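# Place the tent pole section inside the desk tray

## Task

Put the tent pole piece that sits on the desk down onto the floor of the tray on that desk, so that the whole pole lies within the tray's walls. When finished the tray must still lie flat with nearly all of it resting on the desk, every shelf unit must still stand upright, and the robot must not have fallen or be left leaning.

## Robot and tools

Robot: a Rainbow Robotics RB-Y1 with a two-wheel drive base plus rear casters (0.58 m wide, 0.10 m ahead of the wheel axle and 0.57 m behind it; an on-the-spot turn sweeps a 0.58 m radius). Above it sits a folding leg and torso, a head with head_camera, and two arms, each ending in a five-finger hand with its own wrist camera (left_wrist_camera, right_wrist_camera). The base cannot slide sideways.

Frames: the base frame has its origin on the floor between the drive wheels, x forward, y to the left, z up, in metres. The chest, left_hand and right_hand readouts are in this frame. Each hand point sits 0.045 m in front of its palm; its +z runs along the straight fingers, +y out of the palm, +x across the palm (right hand: away from the thumb; left hand: toward the thumb). base_odometry is in the frame where the base began, heading in rad, positive to the left; it only counts wheel turns, so slips and bumps fool it.

Tool move: one action per call. Possible contents: "base" and/or "joints", or "target" by itself, each optionally with "min_time_s" (0.1 to 8 s, the shortest duration for arm, head and torso motion). A call without an action just reports state and pictures.
- base: a single object {"x_m_s", "turn_rad_s", "for_s"}. These are velocities held for a duration, not a destination. x_m_s is forward speed in m/s (0.005 to 1.5 in magnitude, or 0; negative backs up). turn_rad_s is left-turn rate in rad/s (0.02 to 1.509 in magnitude, or 0; negative turns right). for_s is 0.1 to 5 s. Omitted velocities are 0. The base ramps up and down (about 0.4 m/s², 0.5 rad/s² turning), so distance is roughly speed times duration. It keeps coasting to a halt afterwards and does not stop when it touches furniture.
- joints: one flat dictionary covering all parts, keyed by joint name, each value an absolute target. Arm, torso and head values are radians within each joint's range. Examples: torso_squat_rad 0 to 1.2, torso_shift_rad -0.3 to 0.6, torso_pitch_rad -0.2 to 1.4 (positive leans forward), torso_yaw_rad -1.5 to 1.5 (positive left), head_pan_rad -0.523 to 0.523, head_tilt_rad -0.35 to 1.57 (positive looks down). Shoulder pitch: negative swings the arm forward. left_shoulder_roll_rad is 0 to 3.141 and right_shoulder_roll_rad is -3.141 to 0, each lifting its arm outward. Elbows run -2.617 to 0.01, with negative bending. Torso joints also obey combined limits (e.g. squat + shift <= 1.52); breaking one leaves the torso short with "off_target". Finger keys (<side>_hand_little, ring, middle, index, thumb_bend, thumb_turn) use a unitless -1 to 1 scale: +1 open or straight, -1 closed. For thumb_turn, -1 places the thumb opposite the fingers. <side>_hand_force_limit (-1 to 1, about 0 to 10 N, 15 N for thumb motors) and <side>_hand_speed (-0.96 to 1) are settings that cause no motion. Both hands start at force_limit 0 and speed -0.8. For a soft grip use speed -0.94 or lower. To squeeze harder, raise the limit and then send a more-closed finger target. A wrapped hand can hold objects roughly 0.035 to 0.065 m thick and about 0.3 kg.
- target: {"side": "left" or "right", "x", "y", "z" in metres in the base frame (-3 to 3), "quat_wxyz" in the format the hand readouts use}. This is an absolute hand pose. It is converted once into joint angles, so the hand travels on an arc; break long moves into short steps. It cannot be sent while a previous move is still running.
- cameras: names out of head_camera, left_wrist_camera, right_wrist_camera, or "all". blocking: true (the default) waits until everything settles; false returns within about 0.5 s while motion continues.

Other tools: wait(seconds 0 to 10, cameras) lets time pass, and wait(0) reports how a non-blocking move is doing. stop(cameras) brakes every running motion. zoom_image(camera, region [x0,y0,x1,y1] in pixels, at most 504x504) enlarges the most recent image. show_instructions shows the reference pages. finished_scene ends the scene irreversibly.

Reading results: "move" reports done or the worst status. Hand targets report reached (within 10 mm and 2 degrees), short (with the remaining error), or refused (with a reason). Joint statuses: off_target (stopped away from the target and possibly still pushing), time_out (often blocked), contact_stop (torso only; halts the whole group), limit_stop_at_own_body_* (self-collision guard, nothing is pushing), not_followed (the arm-collision check held the command back), torque_fault (joint overload; robot frozen for 10 s). If a refusal or an unplanned stop occurs, the remaining calls in that reply are skipped. <side>_hand_stopped_by lists, for little, ring, middle, index, thumb_bend, thumb_turn: moving, target, force, stalled or fault. The load_n values are fingertip forces, positive when pushed open; a lost grip shows up as loads dropping toward 0. lidar_m gives 12 distances in 30-degree sectors counterclockwise from straight ahead, seen at 0.23 m height. motor_effort gives wheel effort in %; a high value at rest means the base is pressing on something. Wrist force and torque are raw and uncalibrated. MOTOR HOT means a motor has reached 65 °C; at 80 °C the arm brakes.

Avoid: driving fast into furniture, letting the upper body catch under the desk edge, and fast bending or hard braking with arms stretched out or loaded, since any of these can tip the robot. Never let the arms collide with or press on each other, including fingers, palm, wrist and bracket. Do not knock the shelf units, shove the tray off the desk, or drop the pole from any height; lower it gently into the tray and open the hand slowly.

Each tool is called by a JSON object that holds its "op" and its "data", one argument or row to a line.

Reference images:

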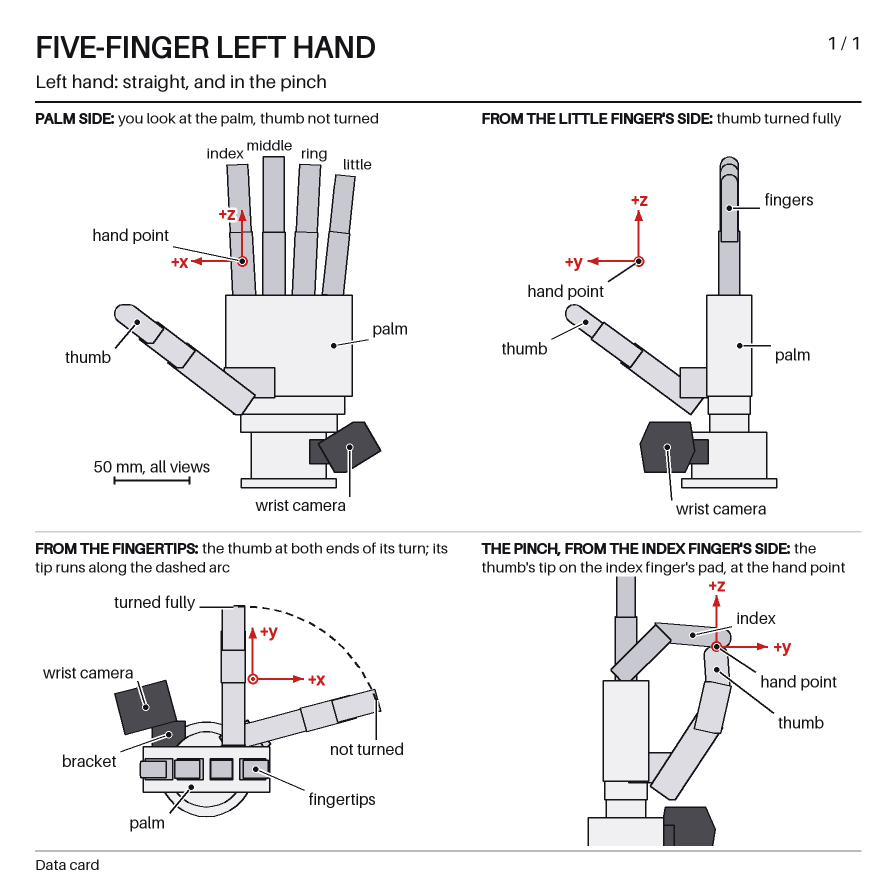

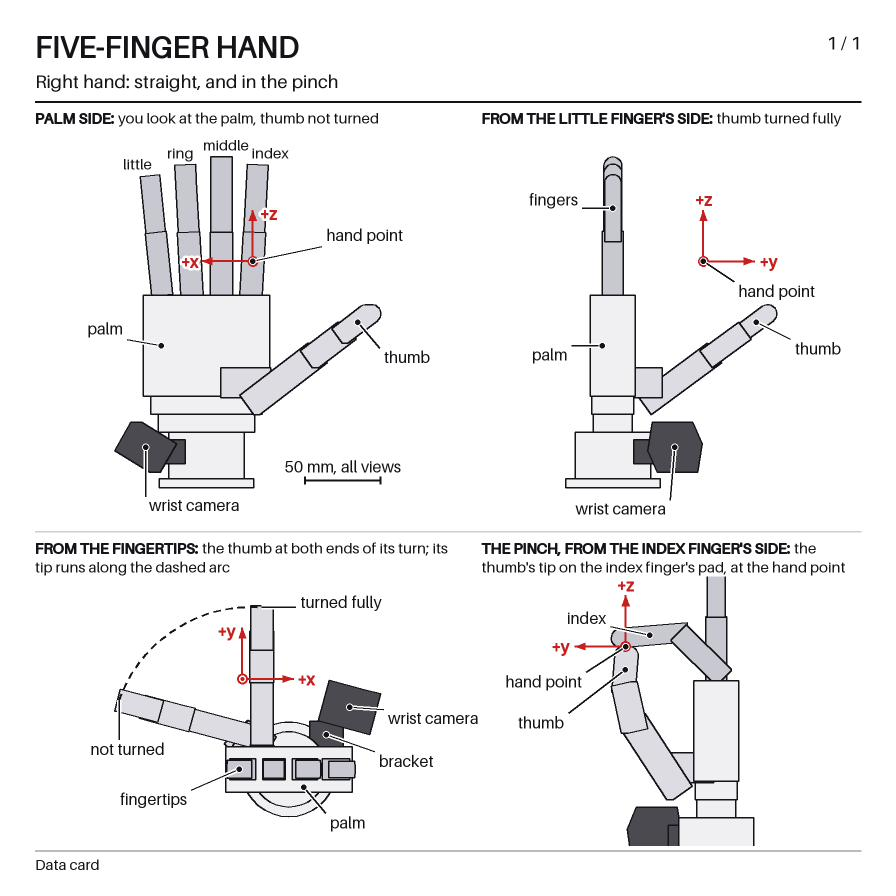

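## Session

{"op": "move", "data": {

}}

Scene clock: 0.00 s.
Joint torques (N m): no reading
External joint torques (N m): no reading
Motor temperatures (°C): left_arm=[33 35 36 39 34 44 43] | right_arm=[33 38 36 39 40 40 35]
Wrist force (N): no reading
Wrist torque (N m): no reading
Wrist force, peak (N): no reading
base_odometry: x=+0.000 y=+0.000 heading=+0.000
lidar_m: 1.28 0.98 1.02 2.02 1.96 2.05 2.86 2.78 2.92 2.76 2.67 1.35
base_status: not commanded
joint_positions: torso_squat_rad=+0.350 torso_shift_rad=+0.000 torso_pitch_rad=+0.000 torso_yaw_rad=+0.000 left_shoulder_pitch_rad=-0.018 left_shoulder_roll_rad=+0.045 left_shoulder_yaw_rad=+0.025 left_elbow_rad=-0.117 left_forearm_roll_rad=-0.012 left_wrist_pitch_rad=+0.022 left_hand_roll_rad=-0.014 right_shoulder_pitch_rad=+0.049 right_shoulder_roll_rad=-0.036 right_shoulder_yaw_rad=+0.042 right_elbow_rad=-0.277 right_forearm_roll_rad=-0.038 right_wrist_pitch_rad=-0.038 right_hand_roll_rad=+0.037 head_pan_rad=+0.000 head_tilt_rad=+0.400 left_hand_little=+1.000 left_hand_ring=+1.000 left_hand_middle=+1.000 left_hand_index=+1.000 left_hand_thumb_turn=+1.000 left_hand_thumb_bend=+1.000 left_hand_force_limit=+0.000 left_hand_speed=-0.800 right_hand_little=+1.000 right_hand_ring=+1.000 right_hand_middle=+1.000 right_hand_index=+1.000 right_hand_thumb_turn=+1.000 right_hand_thumb_bend=+1.000 right_hand_force_limit=+0.000 right_hand_speed=-0.800
joint_status: not commanded
wheel_motors_off: 0
left_hand_stopped_by: target,target,target,target,target,target
right_hand_stopped_by: target,target,target,target,target,target
left_little_load_n: 0.0
left_ring_load_n: 0.0
left_middle_load_n: 0.0
left_index_load_n: 0.0
left_thumb_bend_load_n: 0.0
left_thumb_turn_load_n: 0.0
right_little_load_n: 0.0
right_ring_load_n: 0.0
right_middle_load_n: 0.0
right_index_load_n: 0.0
right_thumb_bend_load_n: 0.0
right_thumb_turn_load_n: 0.0
motor_effort: left_wheel=+0 right_wheel=-1
chest: x=-0.2280 y=+0.0004 z=+1.2475 quat_wxyz=(+1.000, +0.000, +0.000, +0.000) (m; base frame)
left_hand: x=-0.2172 y=+0.2277 z=+0.5120 quat_wxyz=(+0.057, -0.702, +0.709, -0.023) (m; base frame)
right_hand: x=-0.1669 y=-0.2152 z=+0.5107 quat_wxyz=(+0.083, -0.711, +0.690, -0.106) (m; base frame)
pictures: head_camera, left_wrist_camera, right_wrist_camera

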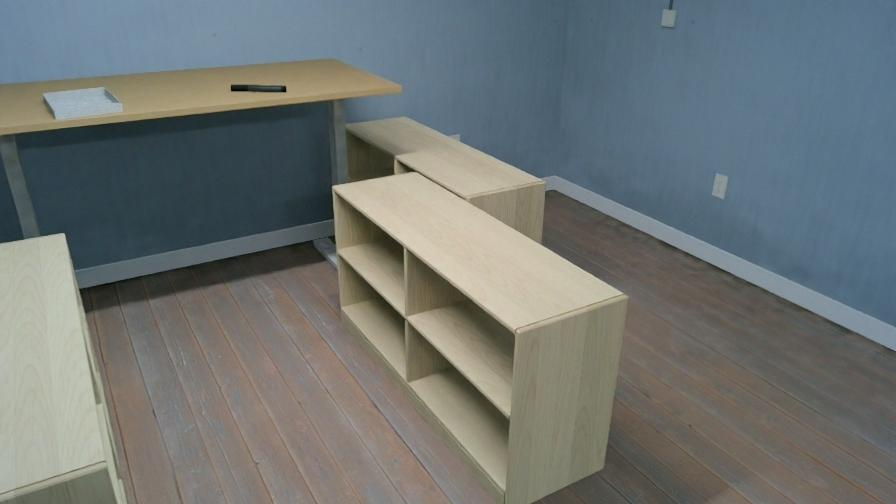

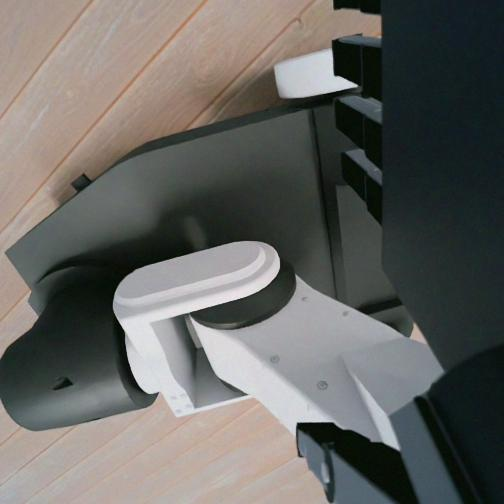

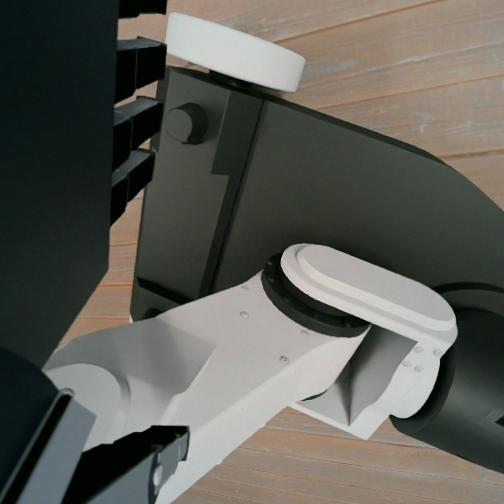

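{"op": "zoom_image", "data": {
  "camera": "head_camera",
  "region": [0, 20, 420, 270]
}}

{"op": "move", "data": {
  "joints": {"head_pan_rad": 0.5},
  "cameras": ["head_camera"]
}}

Scaled by 1.200 from the camera's 896x504 image, which has a finer 1280x720 frame.

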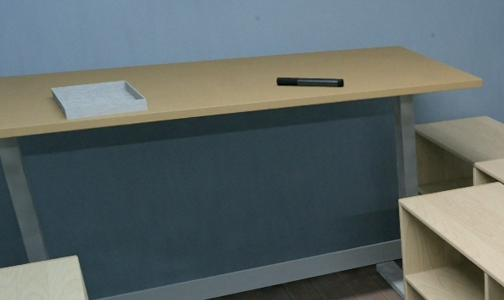

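Scene clock: 5.17 s.
Joint torques (N m): left_arm=[-2.39 1.94 -0.03 -0.12 -0.2 -0.4 0.12] | right_arm=[-1.96 -0.77 -0.28 -1.09 0.05 -0.96 0.31]
External joint torques (N m): left_arm=[-0.51 0.57 -0.09 0.1 -0.21 -0.1 0.12] | right_arm=[-0.07 0.59 -0.15 0.19 0.01 -0.37 0.31]
Wrist force (N): left_arm=[-1.5 3.2 4.4] | right_arm=[1.5 8.8 18.3]
Wrist torque (N m): left_arm=[0.29 0.32 -0.36] | right_arm=[1.23 -1.90 -0.04]
Wrist force, peak (N): left_arm=[-1.7 2.4 6.0] | right_arm=[1.3 8.9 18.8]
move: done
base_odometry: x=+0.000 y=+0.000 heading=+0.000
lidar_m: 1.29 0.98 1.02 2.02 1.96 2.06 2.86 2.78 2.91 2.75 2.66 1.34
base_status: not commanded
joint_positions: torso_squat_rad=+0.350 torso_shift_rad=+0.000 torso_pitch_rad=+0.000 torso_yaw_rad=+0.000 left_shoulder_pitch_rad=-0.018 left_shoulder_roll_rad=+0.045 left_shoulder_yaw_rad=+0.025 left_elbow_rad=-0.117 left_forearm_roll_rad=-0.012 left_wrist_pitch_rad=+0.022 left_hand_roll_rad=-0.014 right_shoulder_pitch_rad=+0.049 right_shoulder_roll_rad=-0.036 right_shoulder_yaw_rad=+0.042 right_elbow_rad=-0.277 right_forearm_roll_rad=-0.038 right_wrist_pitch_rad=-0.038 right_hand_roll_rad=+0.037 head_pan_rad=+0.500 head_tilt_rad=+0.400 left_hand_little=+1.000 left_hand_ring=+1.000 left_hand_middle=+1.000 left_hand_index=+1.000 left_hand_thumb_turn=+1.000 left_hand_thumb_bend=+1.000 left_hand_force_limit=+0.000 left_hand_speed=-0.800 right_hand_little=+1.000 right_hand_ring=+1.000 right_hand_middle=+1.000 right_hand_index=+1.000 right_hand_thumb_turn=+1.000 right_hand_thumb_bend=+1.000 right_hand_force_limit=+0.000 right_hand_speed=-0.800
joint_status: all done
wheel_motors_off: 0
left_hand_stopped_by: target,target,target,target,target,target
right_hand_stopped_by: target,target,target,target,target,target
left_little_load_n: 0.0
left_ring_load_n: 0.0
left_middle_load_n: 0.0
left_index_load_n: 0.0
left_thumb_bend_load_n: 0.0
left_thumb_turn_load_n: 0.0
right_little_load_n: -0.5
right_ring_load_n: 0.0
right_middle_load_n: 0.0
right_index_load_n: 0.0
right_thumb_bend_load_n: -0.5
right_thumb_turn_load_n: 0.0
motor_effort: left_wheel=+0(1) right_wheel=-1(2)
chest: x=-0.2280 y=+0.0004 z=+1.2475 quat_wxyz=(+1.000, +0.000, +0.000, +0.000) (m; base frame)
left_hand: x=-0.2172 y=+0.2277 z=+0.5120 quat_wxyz=(+0.057, -0.702, +0.709, -0.023) (m; base frame)
right_hand: x=-0.1669 y=-0.2152 z=+0.5107 quat_wxyz=(+0.083, -0.711, +0.690, -0.106) (m; base frame)
pictures: head_camera

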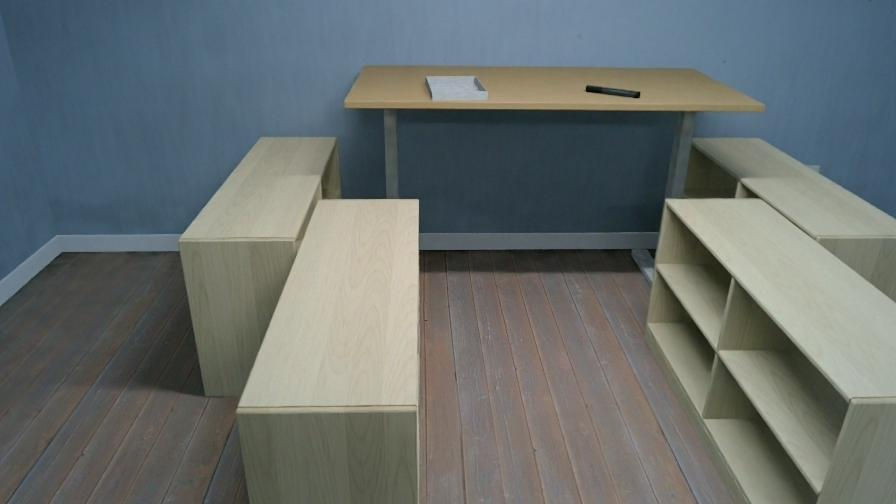

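{"op": "move", "data": {
  "joints": {"head_pan_rad": 0.0, "head_tilt_rad": 0.6, "right_shoulder_pitch_rad": -0.7, "right_shoulder_roll_rad": -0.15, "right_elbow_rad": -1.3, "left_shoulder_pitch_rad": -0.7, "left_shoulder_roll_rad": 0.15, "left_elbow_rad": -1.3},
  "min_time_s": 2,
  "cameras": ["head_camera", "right_wrist_camera"]
}}

Scene clock: 45.27 s.
Joint torques (N m): left_arm=[-20.42 6.6 1.73 -10 -0.09 -2.09 0.14] | right_arm=[-21.01 -5.35 -1.31 -9.73 0.18 -2.23 0.28]
External joint torques (N m): left_arm=[0.2 2.22 -0.21 -0.2 -0.16 -0.28 0.14] | right_arm=[1.07 -0.93 0.99 0.42 0.02 -0.33 0.27]
Wrist force (N): left_arm=[-0.4 7.2 -2.8] | right_arm=[0.8 12.3 10.6]
Wrist torque (N m): left_arm=[0.94 -0.10 -0.40] | right_arm=[1.87 -1.67 0.02]
Wrist force, peak (N): left_arm=[-0.4 7.5 3.5] | right_arm=[1.5 10.4 18.4]
move: done
base_odometry: x=+0.000 y=+0.000 heading=+0.000
lidar_m: 1.29 0.99 1.04 2.02 1.95 2.05 2.85 2.77 2.92 2.75 2.66 1.34
base_status: not commanded
joint_positions: torso_squat_rad=+0.350 torso_shift_rad=+0.000 torso_pitch_rad=+0.000 torso_yaw_rad=+0.000 left_shoulder_pitch_rad=-0.700 left_shoulder_roll_rad=+0.150 left_shoulder_yaw_rad=+0.025 left_elbow_rad=-1.300 left_forearm_roll_rad=-0.012 left_wrist_pitch_rad=+0.022 left_hand_roll_rad=-0.014 right_shoulder_pitch_rad=-0.700 right_shoulder_roll_rad=-0.150 right_shoulder_yaw_rad=+0.042 right_elbow_rad=-1.300 right_forearm_roll_rad=-0.038 right_wrist_pitch_rad=-0.038 right_hand_roll_rad=+0.037 head_pan_rad=+0.000 head_tilt_rad=+0.600 left_hand_little=+1.000 left_hand_ring=+1.000 left_hand_middle=+1.000 left_hand_index=+1.000 left_hand_thumb_turn=+1.000 left_hand_thumb_bend=+1.000 left_hand_force_limit=+0.000 left_hand_speed=-0.800 right_hand_little=+1.000 right_hand_ring=+1.000 right_hand_middle=+1.000 right_hand_index=+1.000 right_hand_thumb_turn=+1.000 right_hand_thumb_bend=+1.000 right_hand_force_limit=+0.000 right_hand_speed=-0.800
joint_status: all done
wheel_motors_off: 0
left_hand_stopped_by: target,target,target,target,target,target
right_hand_stopped_by: target,target,target,target,target,target
left_little_load_n: 0.0
left_ring_load_n: 0.0
left_middle_load_n: 0.0
left_index_load_n: 0.0
left_thumb_bend_load_n: 0.0
left_thumb_turn_load_n: 0.0
right_little_load_n: 0.0
right_ring_load_n: 0.0
right_middle_load_n: 0.0
right_index_load_n: 0.0
right_thumb_bend_load_n: 0.0
right_thumb_turn_load_n: 0.0
motor_effort: left_wheel=+0(1) right_wheel=+0(3)
chest: x=-0.2280 y=+0.0004 z=+1.2475 quat_wxyz=(+1.000, +0.000, +0.000, +0.000) (m; base frame)
left_hand: x=+0.4892 y=+0.1266 z=+1.2420 quat_wxyz=(+0.594, -0.312, +0.471, -0.572) (m; base frame)
right_hand: x=+0.4791 y=-0.0883 z=+1.2506 quat_wxyz=(+0.599, -0.470, +0.279, -0.586) (m; base frame)
pictures: head_camera, right_wrist_camera

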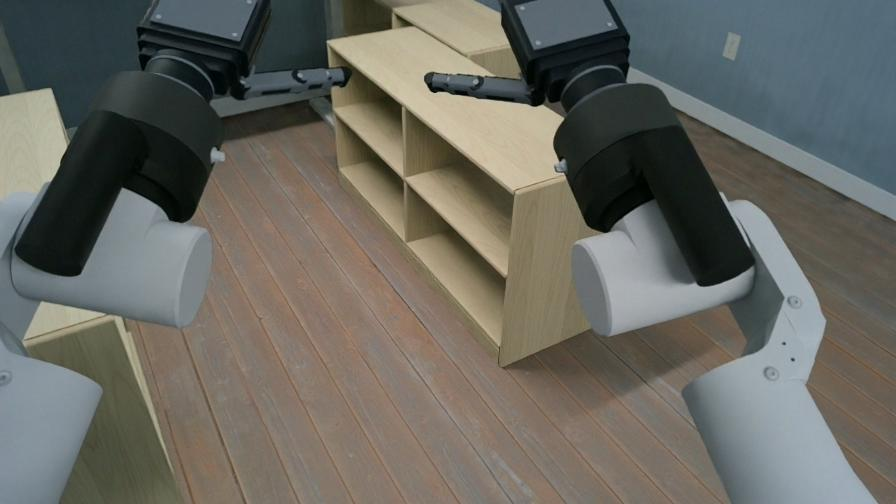

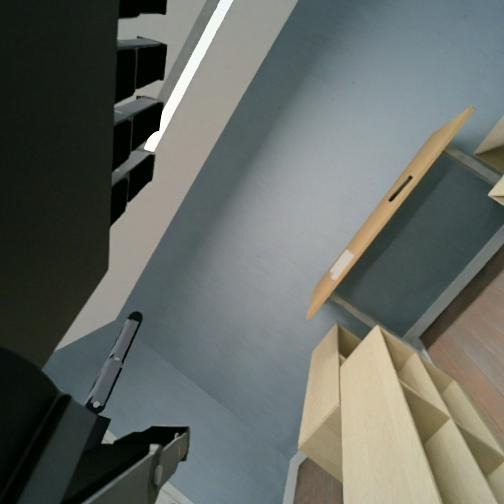

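{"op": "move", "data": {
  "base": {"x_m_s": 0.3, "for_s": 2.07}
}}

{"op": "move", "data": {
  "base": {"turn_rad_s": 0.3, "for_s": 1.7},
  "joints": {"head_tilt_rad": 0.45},
  "cameras": ["head_camera"]
}}

Scene clock: 104.80 s.
Joint torques (N m): left_arm=[-21.12 6.69 1.85 -9.89 -0.06 -2.14 0.12] | right_arm=[-21.1 -5.79 -1.61 -10.05 0.07 -2.4 0.12]
External joint torques (N m): left_arm=[-0.51 2.31 -0.09 -0.09 -0.13 -0.32 0.13] | right_arm=[0.98 -1.37 0.7 0.1 -0.09 -0.5 0.12]
Wrist force (N): left_arm=[0.1 7.7 -3.1] | right_arm=[1.5 12.3 10.3]
Wrist torque (N m): left_arm=[1.06 -0.12 -0.37] | right_arm=[1.88 -1.78 0.04]
Wrist force, peak (N): left_arm=[-0.2 7.7 -3.4] | right_arm=[0.9 12.0 11.3]
move: done
base_odometry: x=+0.620 y=+0.000 heading=+0.000
lidar_m: 1.15 1.68 0.58 0.64 2.25 2.37 3.33 3.33 3.27 2.45 2.37 0.67
base_status: done (sent for 2.07 of 2.07 s)
joint_positions: torso_squat_rad=+0.350 torso_shift_rad=+0.000 torso_pitch_rad=+0.000 torso_yaw_rad=+0.000 left_shoulder_pitch_rad=-0.700 left_shoulder_roll_rad=+0.150 left_shoulder_yaw_rad=+0.025 left_elbow_rad=-1.300 left_forearm_roll_rad=-0.012 left_wrist_pitch_rad=+0.022 left_hand_roll_rad=-0.014 right_shoulder_pitch_rad=-0.700 right_shoulder_roll_rad=-0.150 right_shoulder_yaw_rad=+0.042 right_elbow_rad=-1.300 right_forearm_roll_rad=-0.038 right_wrist_pitch_rad=-0.038 right_hand_roll_rad=+0.037 head_pan_rad=+0.000 head_tilt_rad=+0.600 left_hand_little=+1.000 left_hand_ring=+1.000 left_hand_middle=+1.000 left_hand_index=+1.000 left_hand_thumb_turn=+1.000 left_hand_thumb_bend=+1.000 left_hand_force_limit=+0.000 left_hand_speed=-0.800 right_hand_little=+1.000 right_hand_ring=+1.000 right_hand_middle=+1.000 right_hand_index=+1.000 right_hand_thumb_turn=+1.000 right_hand_thumb_bend=+1.000 right_hand_force_limit=+0.000 right_hand_speed=-0.800
joint_status: not commanded
wheel_motors_off: 0
left_hand_stopped_by: target,target,target,target,target,target
right_hand_stopped_by: target,target,target,target,target,target
left_little_load_n: 0.0
left_ring_load_n: 0.0
left_middle_load_n: -0.5
left_index_load_n: 0.0
left_thumb_bend_load_n: 0.0
left_thumb_turn_load_n: 0.0
right_little_load_n: 0.0
right_ring_load_n: 0.0
right_middle_load_n: 0.0
right_index_load_n: 0.0
right_thumb_bend_load_n: 0.0
right_thumb_turn_load_n: -0.5
motor_effort: left_wheel=-3(26) right_wheel=+0(50)
chest: x=-0.2280 y=+0.0004 z=+1.2475 quat_wxyz=(+1.000, +0.000, +0.000, +0.000) (m; base frame)
left_hand: x=+0.4893 y=+0.1266 z=+1.2418 quat_wxyz=(+0.594, -0.313, +0.471, -0.572) (m; base frame)
right_hand: x=+0.4791 y=-0.0883 z=+1.2505 quat_wxyz=(+0.599, -0.470, +0.279, -0.586) (m; base frame)
pictures: none

Scene clock: 107.47 s.
Joint torques (N m): left_arm=[-21.21 6.4 1.98 -9.92 -0.01 -2.19 0.12] | right_arm=[-21.64 -5.63 -1.53 -9.89 -0.05 -2.17 0.07]
External joint torques (N m): left_arm=[-0.59 2.01 0.03 -0.12 -0.08 -0.37 0.12] | right_arm=[0.45 -1.21 0.77 0.25 -0.21 -0.27 0.07]
Wrist force (N): left_arm=[-0.1 7.1 -2.1] | right_arm=[0.7 11.6 10.0]
Wrist torque (N m): left_arm=[0.91 -0.07 -0.41] | right_arm=[1.80 -1.61 -0.02]
Wrist force, peak (N): left_arm=[-0.6 7.6 -3.2] | right_arm=[0.9 12.8 10.2]
move: done
base_odometry: x=+0.620 y=+0.000 heading=+0.510
lidar_m: 1.69 0.58 0.63 2.25 2.36 3.29 3.32 3.30 2.46 2.38 0.67 1.15
base_status: done (sent for 1.7 of 1.7 s)
joint_positions: torso_squat_rad=+0.350 torso_shift_rad=+0.000 torso_pitch_rad=+0.000 torso_yaw_rad=+0.000 left_shoulder_pitch_rad=-0.700 left_shoulder_roll_rad=+0.150 left_shoulder_yaw_rad=+0.025 left_elbow_rad=-1.300 left_forearm_roll_rad=-0.012 left_wrist_pitch_rad=+0.022 left_hand_roll_rad=-0.014 right_shoulder_pitch_rad=-0.700 right_shoulder_roll_rad=-0.150 right_shoulder_yaw_rad=+0.042 right_elbow_rad=-1.300 right_forearm_roll_rad=-0.038 right_wrist_pitch_rad=-0.038 right_hand_roll_rad=+0.037 head_pan_rad=+0.000 head_tilt_rad=+0.450 left_hand_little=+1.000 left_hand_ring=+1.000 left_hand_middle=+1.000 left_hand_index=+1.000 left_hand_thumb_turn=+1.000 left_hand_thumb_bend=+1.000 left_hand_force_limit=+0.000 left_hand_speed=-0.800 right_hand_little=+1.000 right_hand_ring=+1.000 right_hand_middle=+1.000 right_hand_index=+1.000 right_hand_thumb_turn=+1.000 right_hand_thumb_bend=+1.000 right_hand_force_limit=+0.000 right_hand_speed=-0.800
joint_status: all done
wheel_motors_off: 0
left_hand_stopped_by: target,target,target,target,target,target
right_hand_stopped_by: target,target,target,target,target,target
left_little_load_n: 0.0
left_ring_load_n: 0.0
left_middle_load_n: 0.0
left_index_load_n: 0.0
left_thumb_bend_load_n: 0.0
left_thumb_turn_load_n: 0.0
right_little_load_n: 0.0
right_ring_load_n: 0.0
right_middle_load_n: 0.0
right_index_load_n: 0.0
right_thumb_bend_load_n: 0.0
right_thumb_turn_load_n: 0.0
motor_effort: left_wheel=+2(40) right_wheel=+9(36)
chest: x=-0.2280 y=+0.0004 z=+1.2475 quat_wxyz=(+1.000, +0.000, +0.000, +0.000) (m; base frame)
left_hand: x=+0.4893 y=+0.1266 z=+1.2419 quat_wxyz=(+0.594, -0.313, +0.471, -0.572) (m; base frame)
right_hand: x=+0.4791 y=-0.0883 z=+1.2505 quat_wxyz=(+0.599, -0.470, +0.279, -0.586) (m; base frame)
pictures: head_camera

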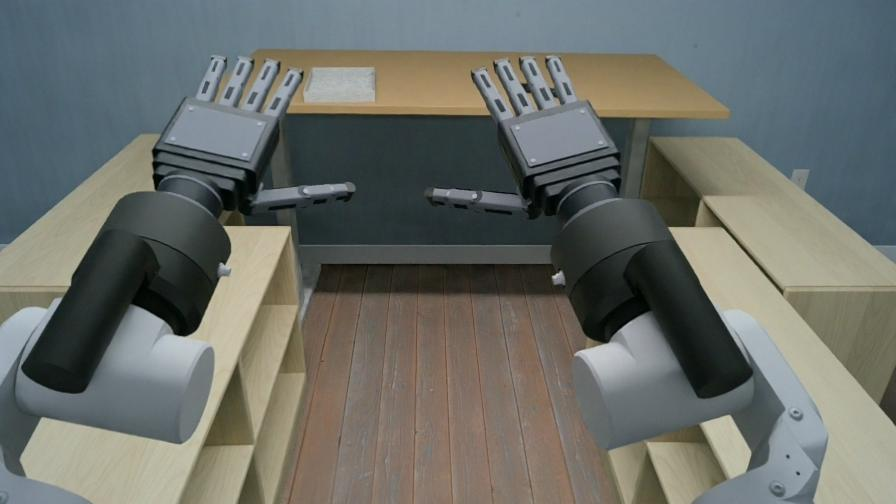

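{"op": "move", "data": {
  "joints": {"left_shoulder_yaw_rad": 0.6, "right_shoulder_yaw_rad": -0.6, "left_shoulder_roll_rad": 0.3, "right_shoulder_roll_rad": -0.3, "left_elbow_rad": -1.5, "right_elbow_rad": -1.5},
  "min_time_s": 1.5,
  "cameras": ["head_camera"]
}}

Scene clock: 150.00 s.
Joint torques (N m): left_arm=[-19.29 12.48 -1.12 -9.36 0 -1.84 0.18] | right_arm=[-19.62 -11.95 2.2 -9.24 0.08 -1.82 -0.04]
External joint torques (N m): left_arm=[-0.56 1.65 -0.03 -0.58 -0.06 -0.28 0.18] | right_arm=[0.42 -0.13 0.82 -0.12 -0.09 -0.24 -0.03]
Wrist force (N): left_arm=[-1.7 7.1 -4.0] | right_arm=[2.5 11.2 8.9]
Wrist torque (N m): left_arm=[1.10 0.05 -0.53] | right_arm=[1.89 -1.69 0.09]
Wrist force, peak (N): left_arm=[0.6 8.1 -3.3] | right_arm=[0.2 12.5 10.6]
move: done
base_odometry: x=+0.620 y=+0.000 heading=+0.509
lidar_m: 1.67 0.59 0.63 2.25 2.37 3.29 3.32 3.30 2.46 2.39 0.67 1.15
base_status: not commanded
joint_positions: torso_squat_rad=+0.350 torso_shift_rad=+0.000 torso_pitch_rad=+0.000 torso_yaw_rad=+0.000 left_shoulder_pitch_rad=-0.700 left_shoulder_roll_rad=+0.300 left_shoulder_yaw_rad=+0.600 left_elbow_rad=-1.500 left_forearm_roll_rad=-0.012 left_wrist_pitch_rad=+0.022 left_hand_roll_rad=-0.014 right_shoulder_pitch_rad=-0.700 right_shoulder_roll_rad=-0.300 right_shoulder_yaw_rad=-0.600 right_elbow_rad=-1.500 right_forearm_roll_rad=-0.038 right_wrist_pitch_rad=-0.038 right_hand_roll_rad=+0.037 head_pan_rad=+0.000 head_tilt_rad=+0.450 left_hand_little=+1.000 left_hand_ring=+1.000 left_hand_middle=+1.000 left_hand_index=+1.000 left_hand_thumb_turn=+1.000 left_hand_thumb_bend=+1.000 left_hand_force_limit=+0.000 left_hand_speed=-0.800 right_hand_little=+1.000 right_hand_ring=+1.000 right_hand_middle=+1.000 right_hand_index=+1.000 right_hand_thumb_turn=+1.000 right_hand_thumb_bend=+1.000 right_hand_force_limit=+0.000 right_hand_speed=-0.800
joint_status: all done
wheel_motors_off: 0
left_hand_stopped_by: target,target,target,target,target,target
right_hand_stopped_by: target,target,target,target,target,target
left_little_load_n: 0.0
left_ring_load_n: 0.0
left_middle_load_n: 0.0
left_index_load_n: 0.0
left_thumb_bend_load_n: 0.0
left_thumb_turn_load_n: 0.0
right_little_load_n: 0.0
right_ring_load_n: 0.0
right_middle_load_n: 0.0
right_index_load_n: 0.0
right_thumb_bend_load_n: 0.0
right_thumb_turn_load_n: 0.0
motor_effort: left_wheel=+3(3) right_wheel=+12(13)
chest: x=-0.2280 y=+0.0004 z=+1.2475 quat_wxyz=(+1.000, +0.000, +0.000, +0.000) (m; base frame)
left_hand: x=+0.4082 y=+0.4792 z=+1.4006 quat_wxyz=(+0.746, -0.392, +0.214, -0.494) (m; base frame)
right_hand: x=+0.4008 y=-0.4754 z=+1.4165 quat_wxyz=(+0.510, -0.193, +0.373, -0.751) (m; base frame)
pictures: head_camera

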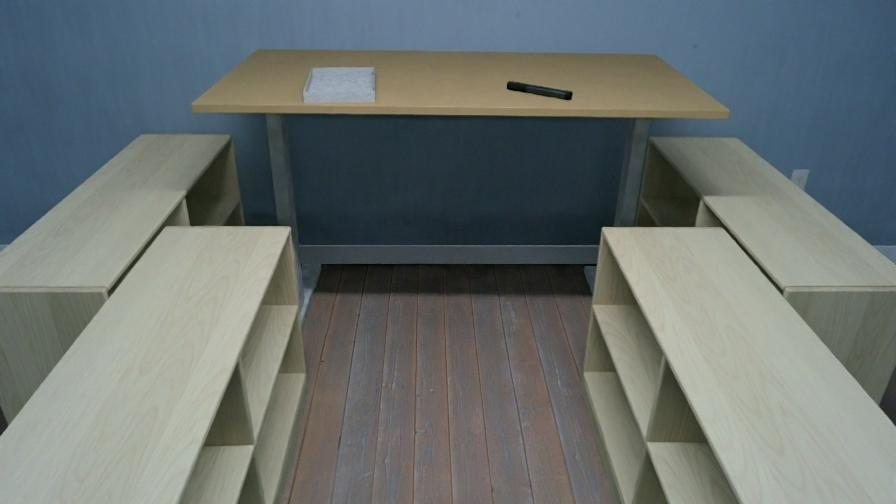

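{"op": "zoom_image", "data": {
  "camera": "head_camera",
  "region": [290, 50, 390, 120]
}}

{"op": "zoom_image", "data": {
  "camera": "head_camera",
  "region": [490, 60, 590, 120]
}}

Scaled by 5.040 from the camera's 896x504 image, which has a finer 1280x720 frame.

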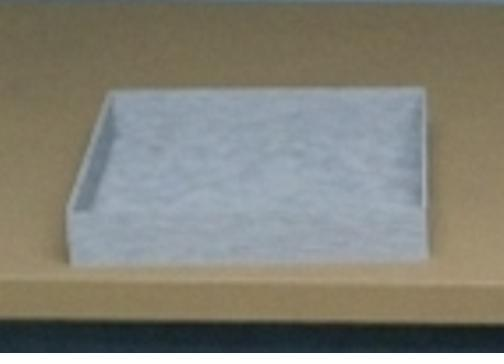

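Scaled by 5.040 from the camera's 896x504 image, which has a finer 1280x720 frame.

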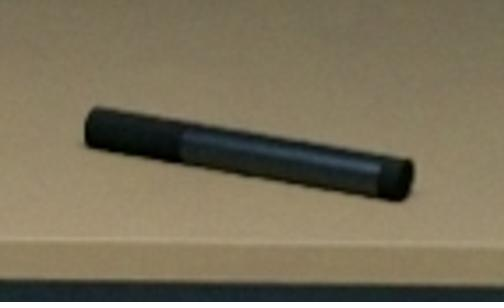

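{"op": "move", "data": {
  "base": {"x_m_s": 0.3, "for_s": 2.67},
  "cameras": ["head_camera"]
}}

Scene clock: 204.13 s.
Joint torques (N m): left_arm=[-19.22 12.54 -1.2 -9.24 0.02 -1.79 0.22] | right_arm=[-19.26 -11.57 1.99 -9.04 0.17 -1.79 0.2]
External joint torques (N m): left_arm=[-0.48 1.72 -0.1 -0.47 -0.03 -0.23 0.21] | right_arm=[0.77 0.25 0.6 0.08 0.01 -0.2 0.2]
Wrist force (N): left_arm=[-1.1 6.7 -4.4] | right_arm=[2.1 11.5 8.8]
Wrist torque (N m): left_arm=[0.99 -0.11 -0.41] | right_arm=[1.91 -1.65 0.05]
Wrist force, peak (N): left_arm=[-1.5 7.5 -4.5] | right_arm=[2.5 12.1 9.1]
move: done
base_odometry: x=+1.318 y=+0.390 heading=+0.510
lidar_m: 1.71 0.92 0.43 2.21 0.52 4.26 4.13 3.36 0.65 0.83 0.59 0.99
base_status: done (sent for 2.67 of 2.67 s)
joint_positions: torso_squat_rad=+0.350 torso_shift_rad=+0.000 torso_pitch_rad=+0.000 torso_yaw_rad=+0.000 left_shoulder_pitch_rad=-0.700 left_shoulder_roll_rad=+0.300 left_shoulder_yaw_rad=+0.600 left_elbow_rad=-1.500 left_forearm_roll_rad=-0.012 left_wrist_pitch_rad=+0.022 left_hand_roll_rad=-0.014 right_shoulder_pitch_rad=-0.700 right_shoulder_roll_rad=-0.300 right_shoulder_yaw_rad=-0.600 right_elbow_rad=-1.500 right_forearm_roll_rad=-0.038 right_wrist_pitch_rad=-0.038 right_hand_roll_rad=+0.037 head_pan_rad=+0.000 head_tilt_rad=+0.450 left_hand_little=+1.000 left_hand_ring=+1.000 left_hand_middle=+1.000 left_hand_index=+1.000 left_hand_thumb_turn=+1.000 left_hand_thumb_bend=+1.000 left_hand_force_limit=+0.000 left_hand_speed=-0.800 right_hand_little=+1.000 right_hand_ring=+1.000 right_hand_middle=+1.000 right_hand_index=+1.000 right_hand_thumb_turn=+1.000 right_hand_thumb_bend=+1.000 right_hand_force_limit=+0.000 right_hand_speed=-0.800
joint_status: not commanded
wheel_motors_off: 0
left_hand_stopped_by: target,target,target,target,target,target
right_hand_stopped_by: target,target,target,target,target,target
left_little_load_n: 0.0
left_ring_load_n: 0.0
left_middle_load_n: 0.0
left_index_load_n: 0.0
left_thumb_bend_load_n: 0.0
left_thumb_turn_load_n: 0.0
right_little_load_n: 0.0
right_ring_load_n: 0.0
right_middle_load_n: 0.0
right_index_load_n: 0.0
right_thumb_bend_load_n: 0.0
right_thumb_turn_load_n: 0.0
motor_effort: left_wheel=+6(40) right_wheel=-9(46)
chest: x=-0.2280 y=+0.0004 z=+1.2475 quat_wxyz=(+1.000, +0.000, +0.000, +0.000) (m; base frame)
left_hand: x=+0.4082 y=+0.4792 z=+1.4006 quat_wxyz=(+0.746, -0.392, +0.214, -0.494) (m; base frame)
right_hand: x=+0.4008 y=-0.4754 z=+1.4164 quat_wxyz=(+0.510, -0.193, +0.373, -0.751) (m; base frame)
pictures: head_camera

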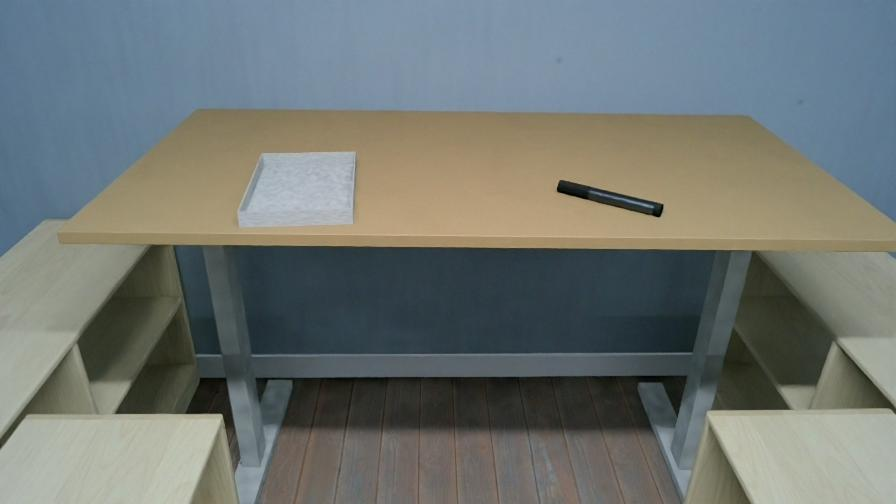

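{"op": "move", "data": {
  "base": {"x_m_s": 0.3, "for_s": 2.1},
  "joints": {"head_tilt_rad": 0.75},
  "cameras": ["head_camera"]
}}

Scene clock: 219.90 s.
Joint torques (N m): left_arm=[-19.38 12.51 -1.2 -8.96 0.01 -1.78 0.15] | right_arm=[-19.36 -11.58 1.99 -8.95 -0.02 -1.8 0.04]
External joint torques (N m): left_arm=[-0.64 1.68 -0.11 -0.19 -0.05 -0.22 0.15] | right_arm=[0.67 0.24 0.61 0.17 -0.18 -0.22 0.05]
Wrist force (N): left_arm=[-0.9 7.0 -4.3] | right_arm=[2.7 11.6 8.7]
Wrist torque (N m): left_arm=[1.05 -0.12 -0.42] | right_arm=[1.96 -1.76 0.12]
Wrist force, peak (N): left_arm=[-2.0 7.0 -5.2] | right_arm=[2.5 12.3 8.8]
move: done
base_odometry: x=+1.868 y=+0.698 heading=+0.511
lidar_m: 1.07 0.78 0.41 0.77 0.54 0.53 4.76 1.13 0.69 0.70 0.58 1.12
base_status: done (sent for 2.1 of 2.1 s)
joint_positions: torso_squat_rad=+0.350 torso_shift_rad=+0.000 torso_pitch_rad=+0.000 torso_yaw_rad=+0.000 left_shoulder_pitch_rad=-0.700 left_shoulder_roll_rad=+0.300 left_shoulder_yaw_rad=+0.600 left_elbow_rad=-1.500 left_forearm_roll_rad=-0.012 left_wrist_pitch_rad=+0.022 left_hand_roll_rad=-0.014 right_shoulder_pitch_rad=-0.700 right_shoulder_roll_rad=-0.300 right_shoulder_yaw_rad=-0.600 right_elbow_rad=-1.500 right_forearm_roll_rad=-0.038 right_wrist_pitch_rad=-0.038 right_hand_roll_rad=+0.037 head_pan_rad=+0.000 head_tilt_rad=+0.750 left_hand_little=+1.000 left_hand_ring=+1.000 left_hand_middle=+1.000 left_hand_index=+1.000 left_hand_thumb_turn=+1.000 left_hand_thumb_bend=+1.000 left_hand_force_limit=+0.000 left_hand_speed=-0.800 right_hand_little=+1.000 right_hand_ring=+1.000 right_hand_middle=+1.000 right_hand_index=+1.000 right_hand_thumb_turn=+1.000 right_hand_thumb_bend=+1.000 right_hand_force_limit=+0.000 right_hand_speed=-0.800
joint_status: all done
wheel_motors_off: 0
left_hand_stopped_by: target,target,target,target,target,target
right_hand_stopped_by: target,target,target,target,target,target
left_little_load_n: 0.0
left_ring_load_n: 0.0
left_middle_load_n: 0.0
left_index_load_n: 0.0
left_thumb_bend_load_n: 0.0
left_thumb_turn_load_n: 0.0
right_little_load_n: 0.0
right_ring_load_n: 0.0
right_middle_load_n: 0.0
right_index_load_n: 0.0
right_thumb_bend_load_n: 0.0
right_thumb_turn_load_n: 0.0
motor_effort: left_wheel=+6(37) right_wheel=-11(21)
chest: x=-0.2280 y=+0.0004 z=+1.2475 quat_wxyz=(+1.000, +0.000, +0.000, +0.000) (m; base frame)
left_hand: x=+0.4082 y=+0.4792 z=+1.4006 quat_wxyz=(+0.746, -0.392, +0.214, -0.494) (m; base frame)
right_hand: x=+0.4008 y=-0.4753 z=+1.4164 quat_wxyz=(+0.510, -0.193, +0.373, -0.751) (m; base frame)
pictures: head_camera

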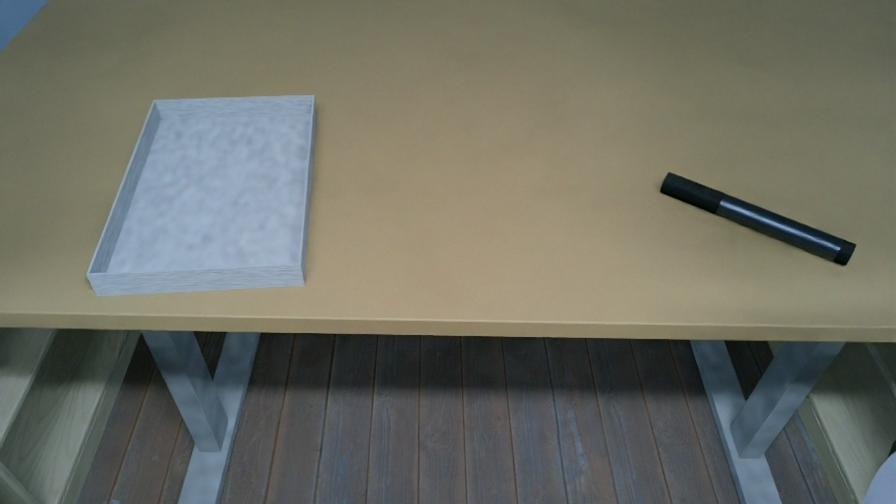

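{"op": "move", "data": {
  "target": {"side": "right", "x": 0.475, "y": -0.387, "z": 1.12, "quat_wxyz": [0.2065, -0.4233, 0.7928, -0.3867]},
  "min_time_s": 2
}}

{"op": "move", "data": {
  "joints": {"right_hand_speed": -0.3, "right_hand_thumb_turn": -1.0, "right_hand_index": 0.0, "right_hand_middle": 0.0, "right_hand_ring": 0.0, "right_hand_little": 0.0},
  "cameras": ["head_camera", "right_wrist_camera"]
}}

Scene clock: 273.30 s.
Joint torques (N m): left_arm=[-19.23 12.53 -1.24 -9.03 -0.11 -1.84 0.19] | right_arm=[-26.91 -11.89 1.29 -8.73 0.5 -1.8 0.01]
External joint torques (N m): left_arm=[-0.49 1.71 -0.15 -0.26 -0.17 -0.28 0.18] | right_arm=[0.24 -1.27 -0.73 0.93 -0.25 -0.25 0.01]
Wrist force (N): left_arm=[-1.6 6.1 -4.4] | right_arm=[2.1 11.3 16.1]
Wrist torque (N m): left_arm=[0.92 -0.01 -0.49] | right_arm=[1.50 -1.93 -0.07]
Wrist force, peak (N): left_arm=[-1.8 7.7 -4.6] | right_arm=[2.3 12.7 15.8]
move: done
base_odometry: x=+1.868 y=+0.698 heading=+0.511
lidar_m: 1.07 0.78 0.41 0.77 0.53 0.53 4.76 1.14 0.68 0.70 0.58 1.12
base_status: not commanded
joint_positions: torso_squat_rad=+0.350 torso_shift_rad=+0.000 torso_pitch_rad=+0.000 torso_yaw_rad=+0.000 left_shoulder_pitch_rad=-0.700 left_shoulder_roll_rad=+0.300 left_shoulder_yaw_rad=+0.600 left_elbow_rad=-1.500 left_forearm_roll_rad=-0.012 left_wrist_pitch_rad=+0.022 left_hand_roll_rad=-0.014 right_shoulder_pitch_rad=-1.421 right_shoulder_roll_rad=-0.430 right_shoulder_yaw_rad=-0.715 right_elbow_rad=-0.267 right_forearm_roll_rad=+0.737 right_wrist_pitch_rad=+0.841 right_hand_roll_rad=-0.493 head_pan_rad=+0.000 head_tilt_rad=+0.750 left_hand_little=+1.000 left_hand_ring=+1.000 left_hand_middle=+1.000 left_hand_index=+1.000 left_hand_thumb_turn=+1.000 left_hand_thumb_bend=+1.000 left_hand_force_limit=+0.000 left_hand_speed=-0.800 right_hand_little=+1.000 right_hand_ring=+1.000 right_hand_middle=+1.000 right_hand_index=+1.000 right_hand_thumb_turn=+1.000 right_hand_thumb_bend=+1.000 right_hand_force_limit=+0.000 right_hand_speed=-0.800
joint_status: all done
wheel_motors_off: 0
left_hand_stopped_by: target,target,target,target,target,target
right_hand_stopped_by: target,target,target,target,target,target
left_little_load_n: 0.0
left_ring_load_n: 0.0
left_middle_load_n: 0.0
left_index_load_n: 0.0
left_thumb_bend_load_n: 0.0
left_thumb_turn_load_n: 0.0
right_little_load_n: 0.0
right_ring_load_n: 0.0
right_middle_load_n: 0.0
right_index_load_n: 0.0
right_thumb_bend_load_n: 0.0
right_thumb_turn_load_n: 0.0
motor_effort: left_wheel=+6(7) right_wheel=-11(13)
chest: x=-0.2280 y=+0.0004 z=+1.2475 quat_wxyz=(+1.000, +0.000, +0.000, +0.000) (m; base frame)
left_hand: x=+0.4082 y=+0.4792 z=+1.4006 quat_wxyz=(+0.746, -0.392, +0.214, -0.494) (m; base frame)
right_hand: x=+0.4744 y=-0.3868 z=+1.1201 quat_wxyz=(+0.219, -0.420, +0.787, -0.395) (m; base frame)
right_hand_status: reached (checked arc, as near as the solve gets, planned for 2.0 s): 1 mm and 1.9 deg off.
pictures: none

Scene clock: 275.27 s.
Joint torques (N m): left_arm=[-19.34 12.64 -1.31 -9.14 -0.13 -1.82 0.14] | right_arm=[-26.69 -11.41 1.52 -8.77 0.6 -1.84 0.2]
External joint torques (N m): left_arm=[-0.61 1.82 -0.21 -0.36 -0.18 -0.26 0.13] | right_arm=[0.43 -0.79 -0.5 0.87 -0.16 -0.32 0.19]
Wrist force (N): left_arm=[-0.8 6.3 -5.0] | right_arm=[1.6 11.9 16.5]
Wrist torque (N m): left_arm=[1.03 -0.16 -0.42] | right_arm=[1.57 -1.87 -0.11]
Wrist force, peak (N): left_arm=[-2.2 7.4 -4.5] | right_arm=[2.0 11.7 16.8]
move: done
base_odometry: x=+1.868 y=+0.698 heading=+0.511
lidar_m: 1.07 0.77 0.41 0.77 0.54 0.53 4.77 1.13 0.68 0.71 0.57 1.11
base_status: not commanded
joint_positions: torso_squat_rad=+0.350 torso_shift_rad=+0.000 torso_pitch_rad=+0.000 torso_yaw_rad=+0.000 left_shoulder_pitch_rad=-0.700 left_shoulder_roll_rad=+0.300 left_shoulder_yaw_rad=+0.600 left_elbow_rad=-1.500 left_forearm_roll_rad=-0.012 left_wrist_pitch_rad=+0.022 left_hand_roll_rad=-0.014 right_shoulder_pitch_rad=-1.421 right_shoulder_roll_rad=-0.430 right_shoulder_yaw_rad=-0.715 right_elbow_rad=-0.267 right_forearm_roll_rad=+0.737 right_wrist_pitch_rad=+0.841 right_hand_roll_rad=-0.493 head_pan_rad=+0.000 head_tilt_rad=+0.750 left_hand_little=+1.000 left_hand_ring=+1.000 left_hand_middle=+1.000 left_hand_index=+1.000 left_hand_thumb_turn=+1.000 left_hand_thumb_bend=+1.000 left_hand_force_limit=+0.000 left_hand_speed=-0.800 right_hand_little=+0.000 right_hand_ring=+0.000 right_hand_middle=+0.000 right_hand_index=+0.000 right_hand_thumb_turn=-1.000 right_hand_thumb_bend=+1.000 right_hand_force_limit=+0.000 right_hand_speed=-0.300
joint_status: all done
wheel_motors_off: 0
left_hand_stopped_by: target,target,target,target,target,target
right_hand_stopped_by: target,target,target,target,target,target
left_little_load_n: 0.0
left_ring_load_n: 0.0
left_middle_load_n: 0.0
left_index_load_n: 0.0
left_thumb_bend_load_n: 0.0
left_thumb_turn_load_n: -0.5
right_little_load_n: 0.0
right_ring_load_n: 0.0
right_middle_load_n: 0.0
right_index_load_n: 0.0
right_thumb_bend_load_n: 0.0
right_thumb_turn_load_n: 0.0
motor_effort: left_wheel=+6(7) right_wheel=-12(13)
chest: x=-0.2280 y=+0.0004 z=+1.2475 quat_wxyz=(+1.000, +0.000, +0.000, +0.000) (m; base frame)
left_hand: x=+0.4082 y=+0.4792 z=+1.4006 quat_wxyz=(+0.746, -0.392, +0.214, -0.494) (m; base frame)
right_hand: x=+0.4744 y=-0.3868 z=+1.1201 quat_wxyz=(+0.219, -0.420, +0.787, -0.395) (m; base frame)
pictures: head_camera, right_wrist_camera

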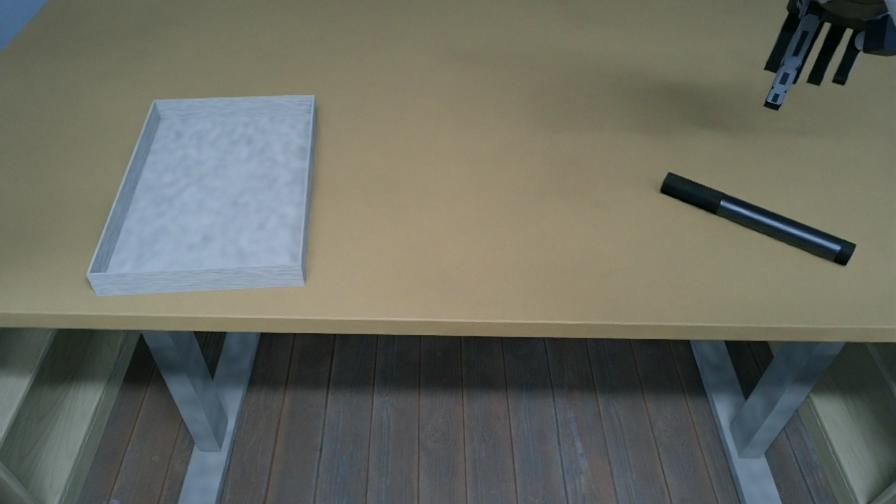

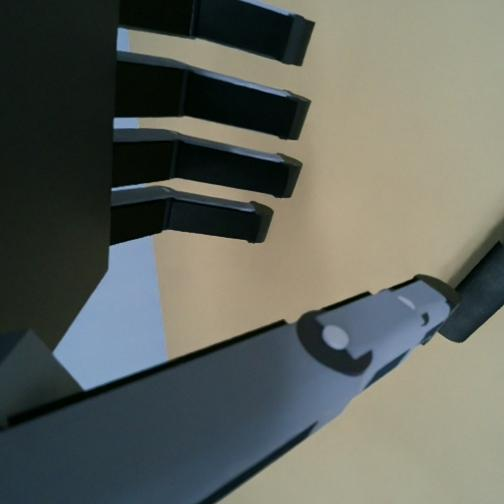

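{"op": "move", "data": {
  "base": {"x_m_s": 0.1, "for_s": 1.2}
}}

{"op": "move", "data": {
  "target": {"side": "right", "x": 0.355, "y": -0.387, "z": 1.04, "quat_wxyz": [0.2065, -0.4233, 0.7928, -0.3867]},
  "min_time_s": 2,
  "cameras": ["head_camera", "right_wrist_camera"]
}}

Scene clock: 299.03 s.
Joint torques (N m): left_arm=[-19.17 12.71 -1.17 -9.06 -0.06 -1.81 0.08] | right_arm=[-27 -11.88 1.24 -9.24 0.47 -1.82 -0.07]
External joint torques (N m): left_arm=[-0.43 1.88 -0.08 -0.28 -0.12 -0.25 0.08] | right_arm=[0.13 -1.26 -0.78 0.4 -0.29 -0.29 -0.08]
Motor temperatures (°C): left_arm=[35 35 36 39 33 44 42] | right_arm=[38 38 35 40 39 40 35]
Wrist force (N): left_arm=[-1.0 6.2 -4.0] | right_arm=[1.6 11.5 16.3]
Wrist torque (N m): left_arm=[0.90 -0.10 -0.45] | right_arm=[1.50 -1.86 -0.11]
Wrist force, peak (N): left_arm=[-1.6 7.3 -4.8] | right_arm=[2.2 11.6 17.1]
move: done
base_odometry: x=+1.972 y=+0.757 heading=+0.512
lidar_m: 0.96 0.68 0.36 0.37 0.69 0.61 4.88 1.25 0.75 0.56 0.88 0.99
base_status: done (sent for 1.2 of 1.2 s)
joint_positions: torso_squat_rad=+0.350 torso_shift_rad=+0.000 torso_pitch_rad=+0.000 torso_yaw_rad=+0.000 left_shoulder_pitch_rad=-0.700 left_shoulder_roll_rad=+0.300 left_shoulder_yaw_rad=+0.600 left_elbow_rad=-1.500 left_forearm_roll_rad=-0.012 left_wrist_pitch_rad=+0.022 left_hand_roll_rad=-0.014 right_shoulder_pitch_rad=-1.421 right_shoulder_roll_rad=-0.430 right_shoulder_yaw_rad=-0.715 right_elbow_rad=-0.267 right_forearm_roll_rad=+0.737 right_wrist_pitch_rad=+0.841 right_hand_roll_rad=-0.493 head_pan_rad=+0.000 head_tilt_rad=+0.750 left_hand_little=+1.000 left_hand_ring=+1.000 left_hand_middle=+1.000 left_hand_index=+1.000 left_hand_thumb_turn=+1.000 left_hand_thumb_bend=+1.000 left_hand_force_limit=+0.000 left_hand_speed=-0.800 right_hand_little=+0.000 right_hand_ring=+0.000 right_hand_middle=+0.000 right_hand_index=+0.000 right_hand_thumb_turn=-1.000 right_hand_thumb_bend=+1.000 right_hand_force_limit=+0.000 right_hand_speed=-0.300
joint_status: not commanded
wheel_motors_off: 0
left_hand_stopped_by: target,target,target,target,target,target
right_hand_stopped_by: target,target,target,target,target,target
left_little_load_n: 0.0
left_ring_load_n: 0.0
left_middle_load_n: 0.0
left_index_load_n: 0.0
left_thumb_bend_load_n: 0.0
left_thumb_turn_load_n: 0.0
right_little_load_n: 0.0
right_ring_load_n: 0.0
right_middle_load_n: 0.0
right_index_load_n: 0.0
right_thumb_bend_load_n: 0.0
right_thumb_turn_load_n: -0.5
motor_effort: left_wheel=+5(33) right_wheel=-8(22)
chest: x=-0.2279 y=+0.0004 z=+1.2475 quat_wxyz=(+1.000, +0.000, +0.000, +0.000) (m; base frame)
left_hand: x=+0.4083 y=+0.4792 z=+1.4006 quat_wxyz=(+0.746, -0.392, +0.214, -0.494) (m; base frame)
right_hand: x=+0.4744 y=-0.3868 z=+1.1200 quat_wxyz=(+0.219, -0.420, +0.787, -0.395) (m; base frame)
pictures: none

Scene clock: 301.37 s.
Joint torques (N m): left_arm=[-19.35 12.48 -1.09 -9.11 -0.1 -1.82 0.13] | right_arm=[-19.86 -7.66 6.28 -8.97 -0.12 -2.16 0.21]
External joint torques (N m): left_arm=[-0.62 1.66 0.01 -0.33 -0.16 -0.26 0.12] | right_arm=[1.26 0.47 1.51 -0.29 -0.37 -0.49 0.2]
Wrist force (N): left_arm=[-1.9 5.9 -4.4] | right_arm=[1.5 11.8 16.7]
Wrist torque (N m): left_arm=[0.90 0.05 -0.49] | right_arm=[1.53 -1.86 0.06]
Wrist force, peak (N): left_arm=[-2.2 6.9 -4.6] | right_arm=[1.6 12.4 16.9]
move: done
base_odometry: x=+1.972 y=+0.757 heading=+0.512
lidar_m: 0.95 0.67 0.38 0.36 0.71 0.62 4.89 1.25 0.76 0.57 0.88 1.00
base_status: not commanded
joint_positions: torso_squat_rad=+0.350 torso_shift_rad=+0.000 torso_pitch_rad=+0.000 torso_yaw_rad=+0.000 left_shoulder_pitch_rad=-0.700 left_shoulder_roll_rad=+0.300 left_shoulder_yaw_rad=+0.600 left_elbow_rad=-1.500 left_forearm_roll_rad=-0.012 left_wrist_pitch_rad=+0.022 left_hand_roll_rad=-0.014 right_shoulder_pitch_rad=-0.814 right_shoulder_roll_rad=+0.000 right_shoulder_yaw_rad=-0.710 right_elbow_rad=-1.502 right_forearm_roll_rad=+0.497 right_wrist_pitch_rad=+1.230 right_hand_roll_rad=-0.049 head_pan_rad=+0.000 head_tilt_rad=+0.750 left_hand_little=+1.000 left_hand_ring=+1.000 left_hand_middle=+1.000 left_hand_index=+1.000 left_hand_thumb_turn=+1.000 left_hand_thumb_bend=+1.000 left_hand_force_limit=+0.000 left_hand_speed=-0.800 right_hand_little=+0.000 right_hand_ring=+0.000 right_hand_middle=+0.000 right_hand_index=+0.000 right_hand_thumb_turn=-1.000 right_hand_thumb_bend=+1.000 right_hand_force_limit=+0.000 right_hand_speed=-0.300
joint_status: all done
wheel_motors_off: 0
left_hand_stopped_by: target,target,target,target,target,target
right_hand_stopped_by: target,target,target,target,target,target
left_little_load_n: 0.0
left_ring_load_n: 0.0
left_middle_load_n: 0.0
left_index_load_n: 0.0
left_thumb_bend_load_n: 0.0
left_thumb_turn_load_n: 0.0
right_little_load_n: 0.0
right_ring_load_n: 0.0
right_middle_load_n: 0.0
right_index_load_n: 0.0
right_thumb_bend_load_n: 0.0
right_thumb_turn_load_n: 0.0
motor_effort: left_wheel=+6(7) right_wheel=-9(11)
chest: x=-0.2279 y=+0.0004 z=+1.2475 quat_wxyz=(+1.000, +0.000, +0.000, +0.000) (m; base frame)
left_hand: x=+0.4083 y=+0.4792 z=+1.4006 quat_wxyz=(+0.746, -0.392, +0.214, -0.494) (m; base frame)
right_hand: x=+0.3548 y=-0.3865 z=+1.0404 quat_wxyz=(+0.206, -0.424, +0.793, -0.385) (m; base frame)
right_hand_status: reached (checked arc, planned for 2.0 s): 1 mm and 0.2 deg off.
pictures: head_camera, right_wrist_camera

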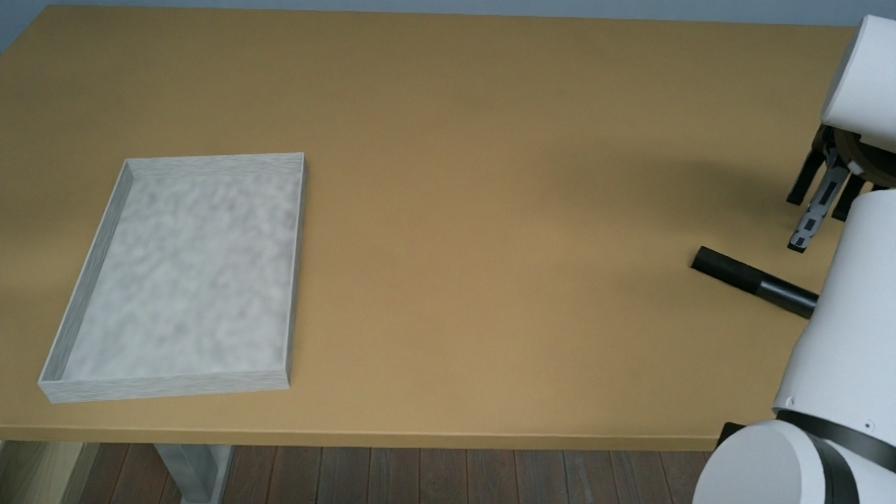

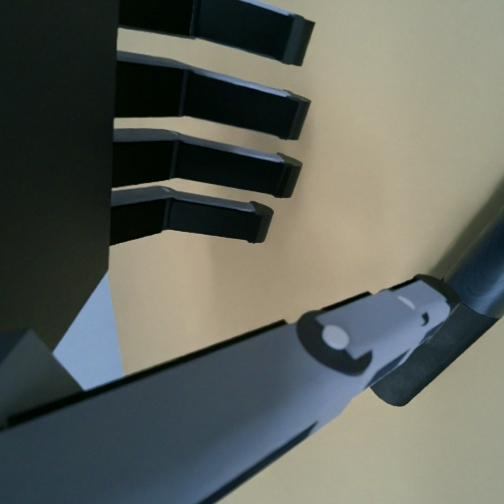

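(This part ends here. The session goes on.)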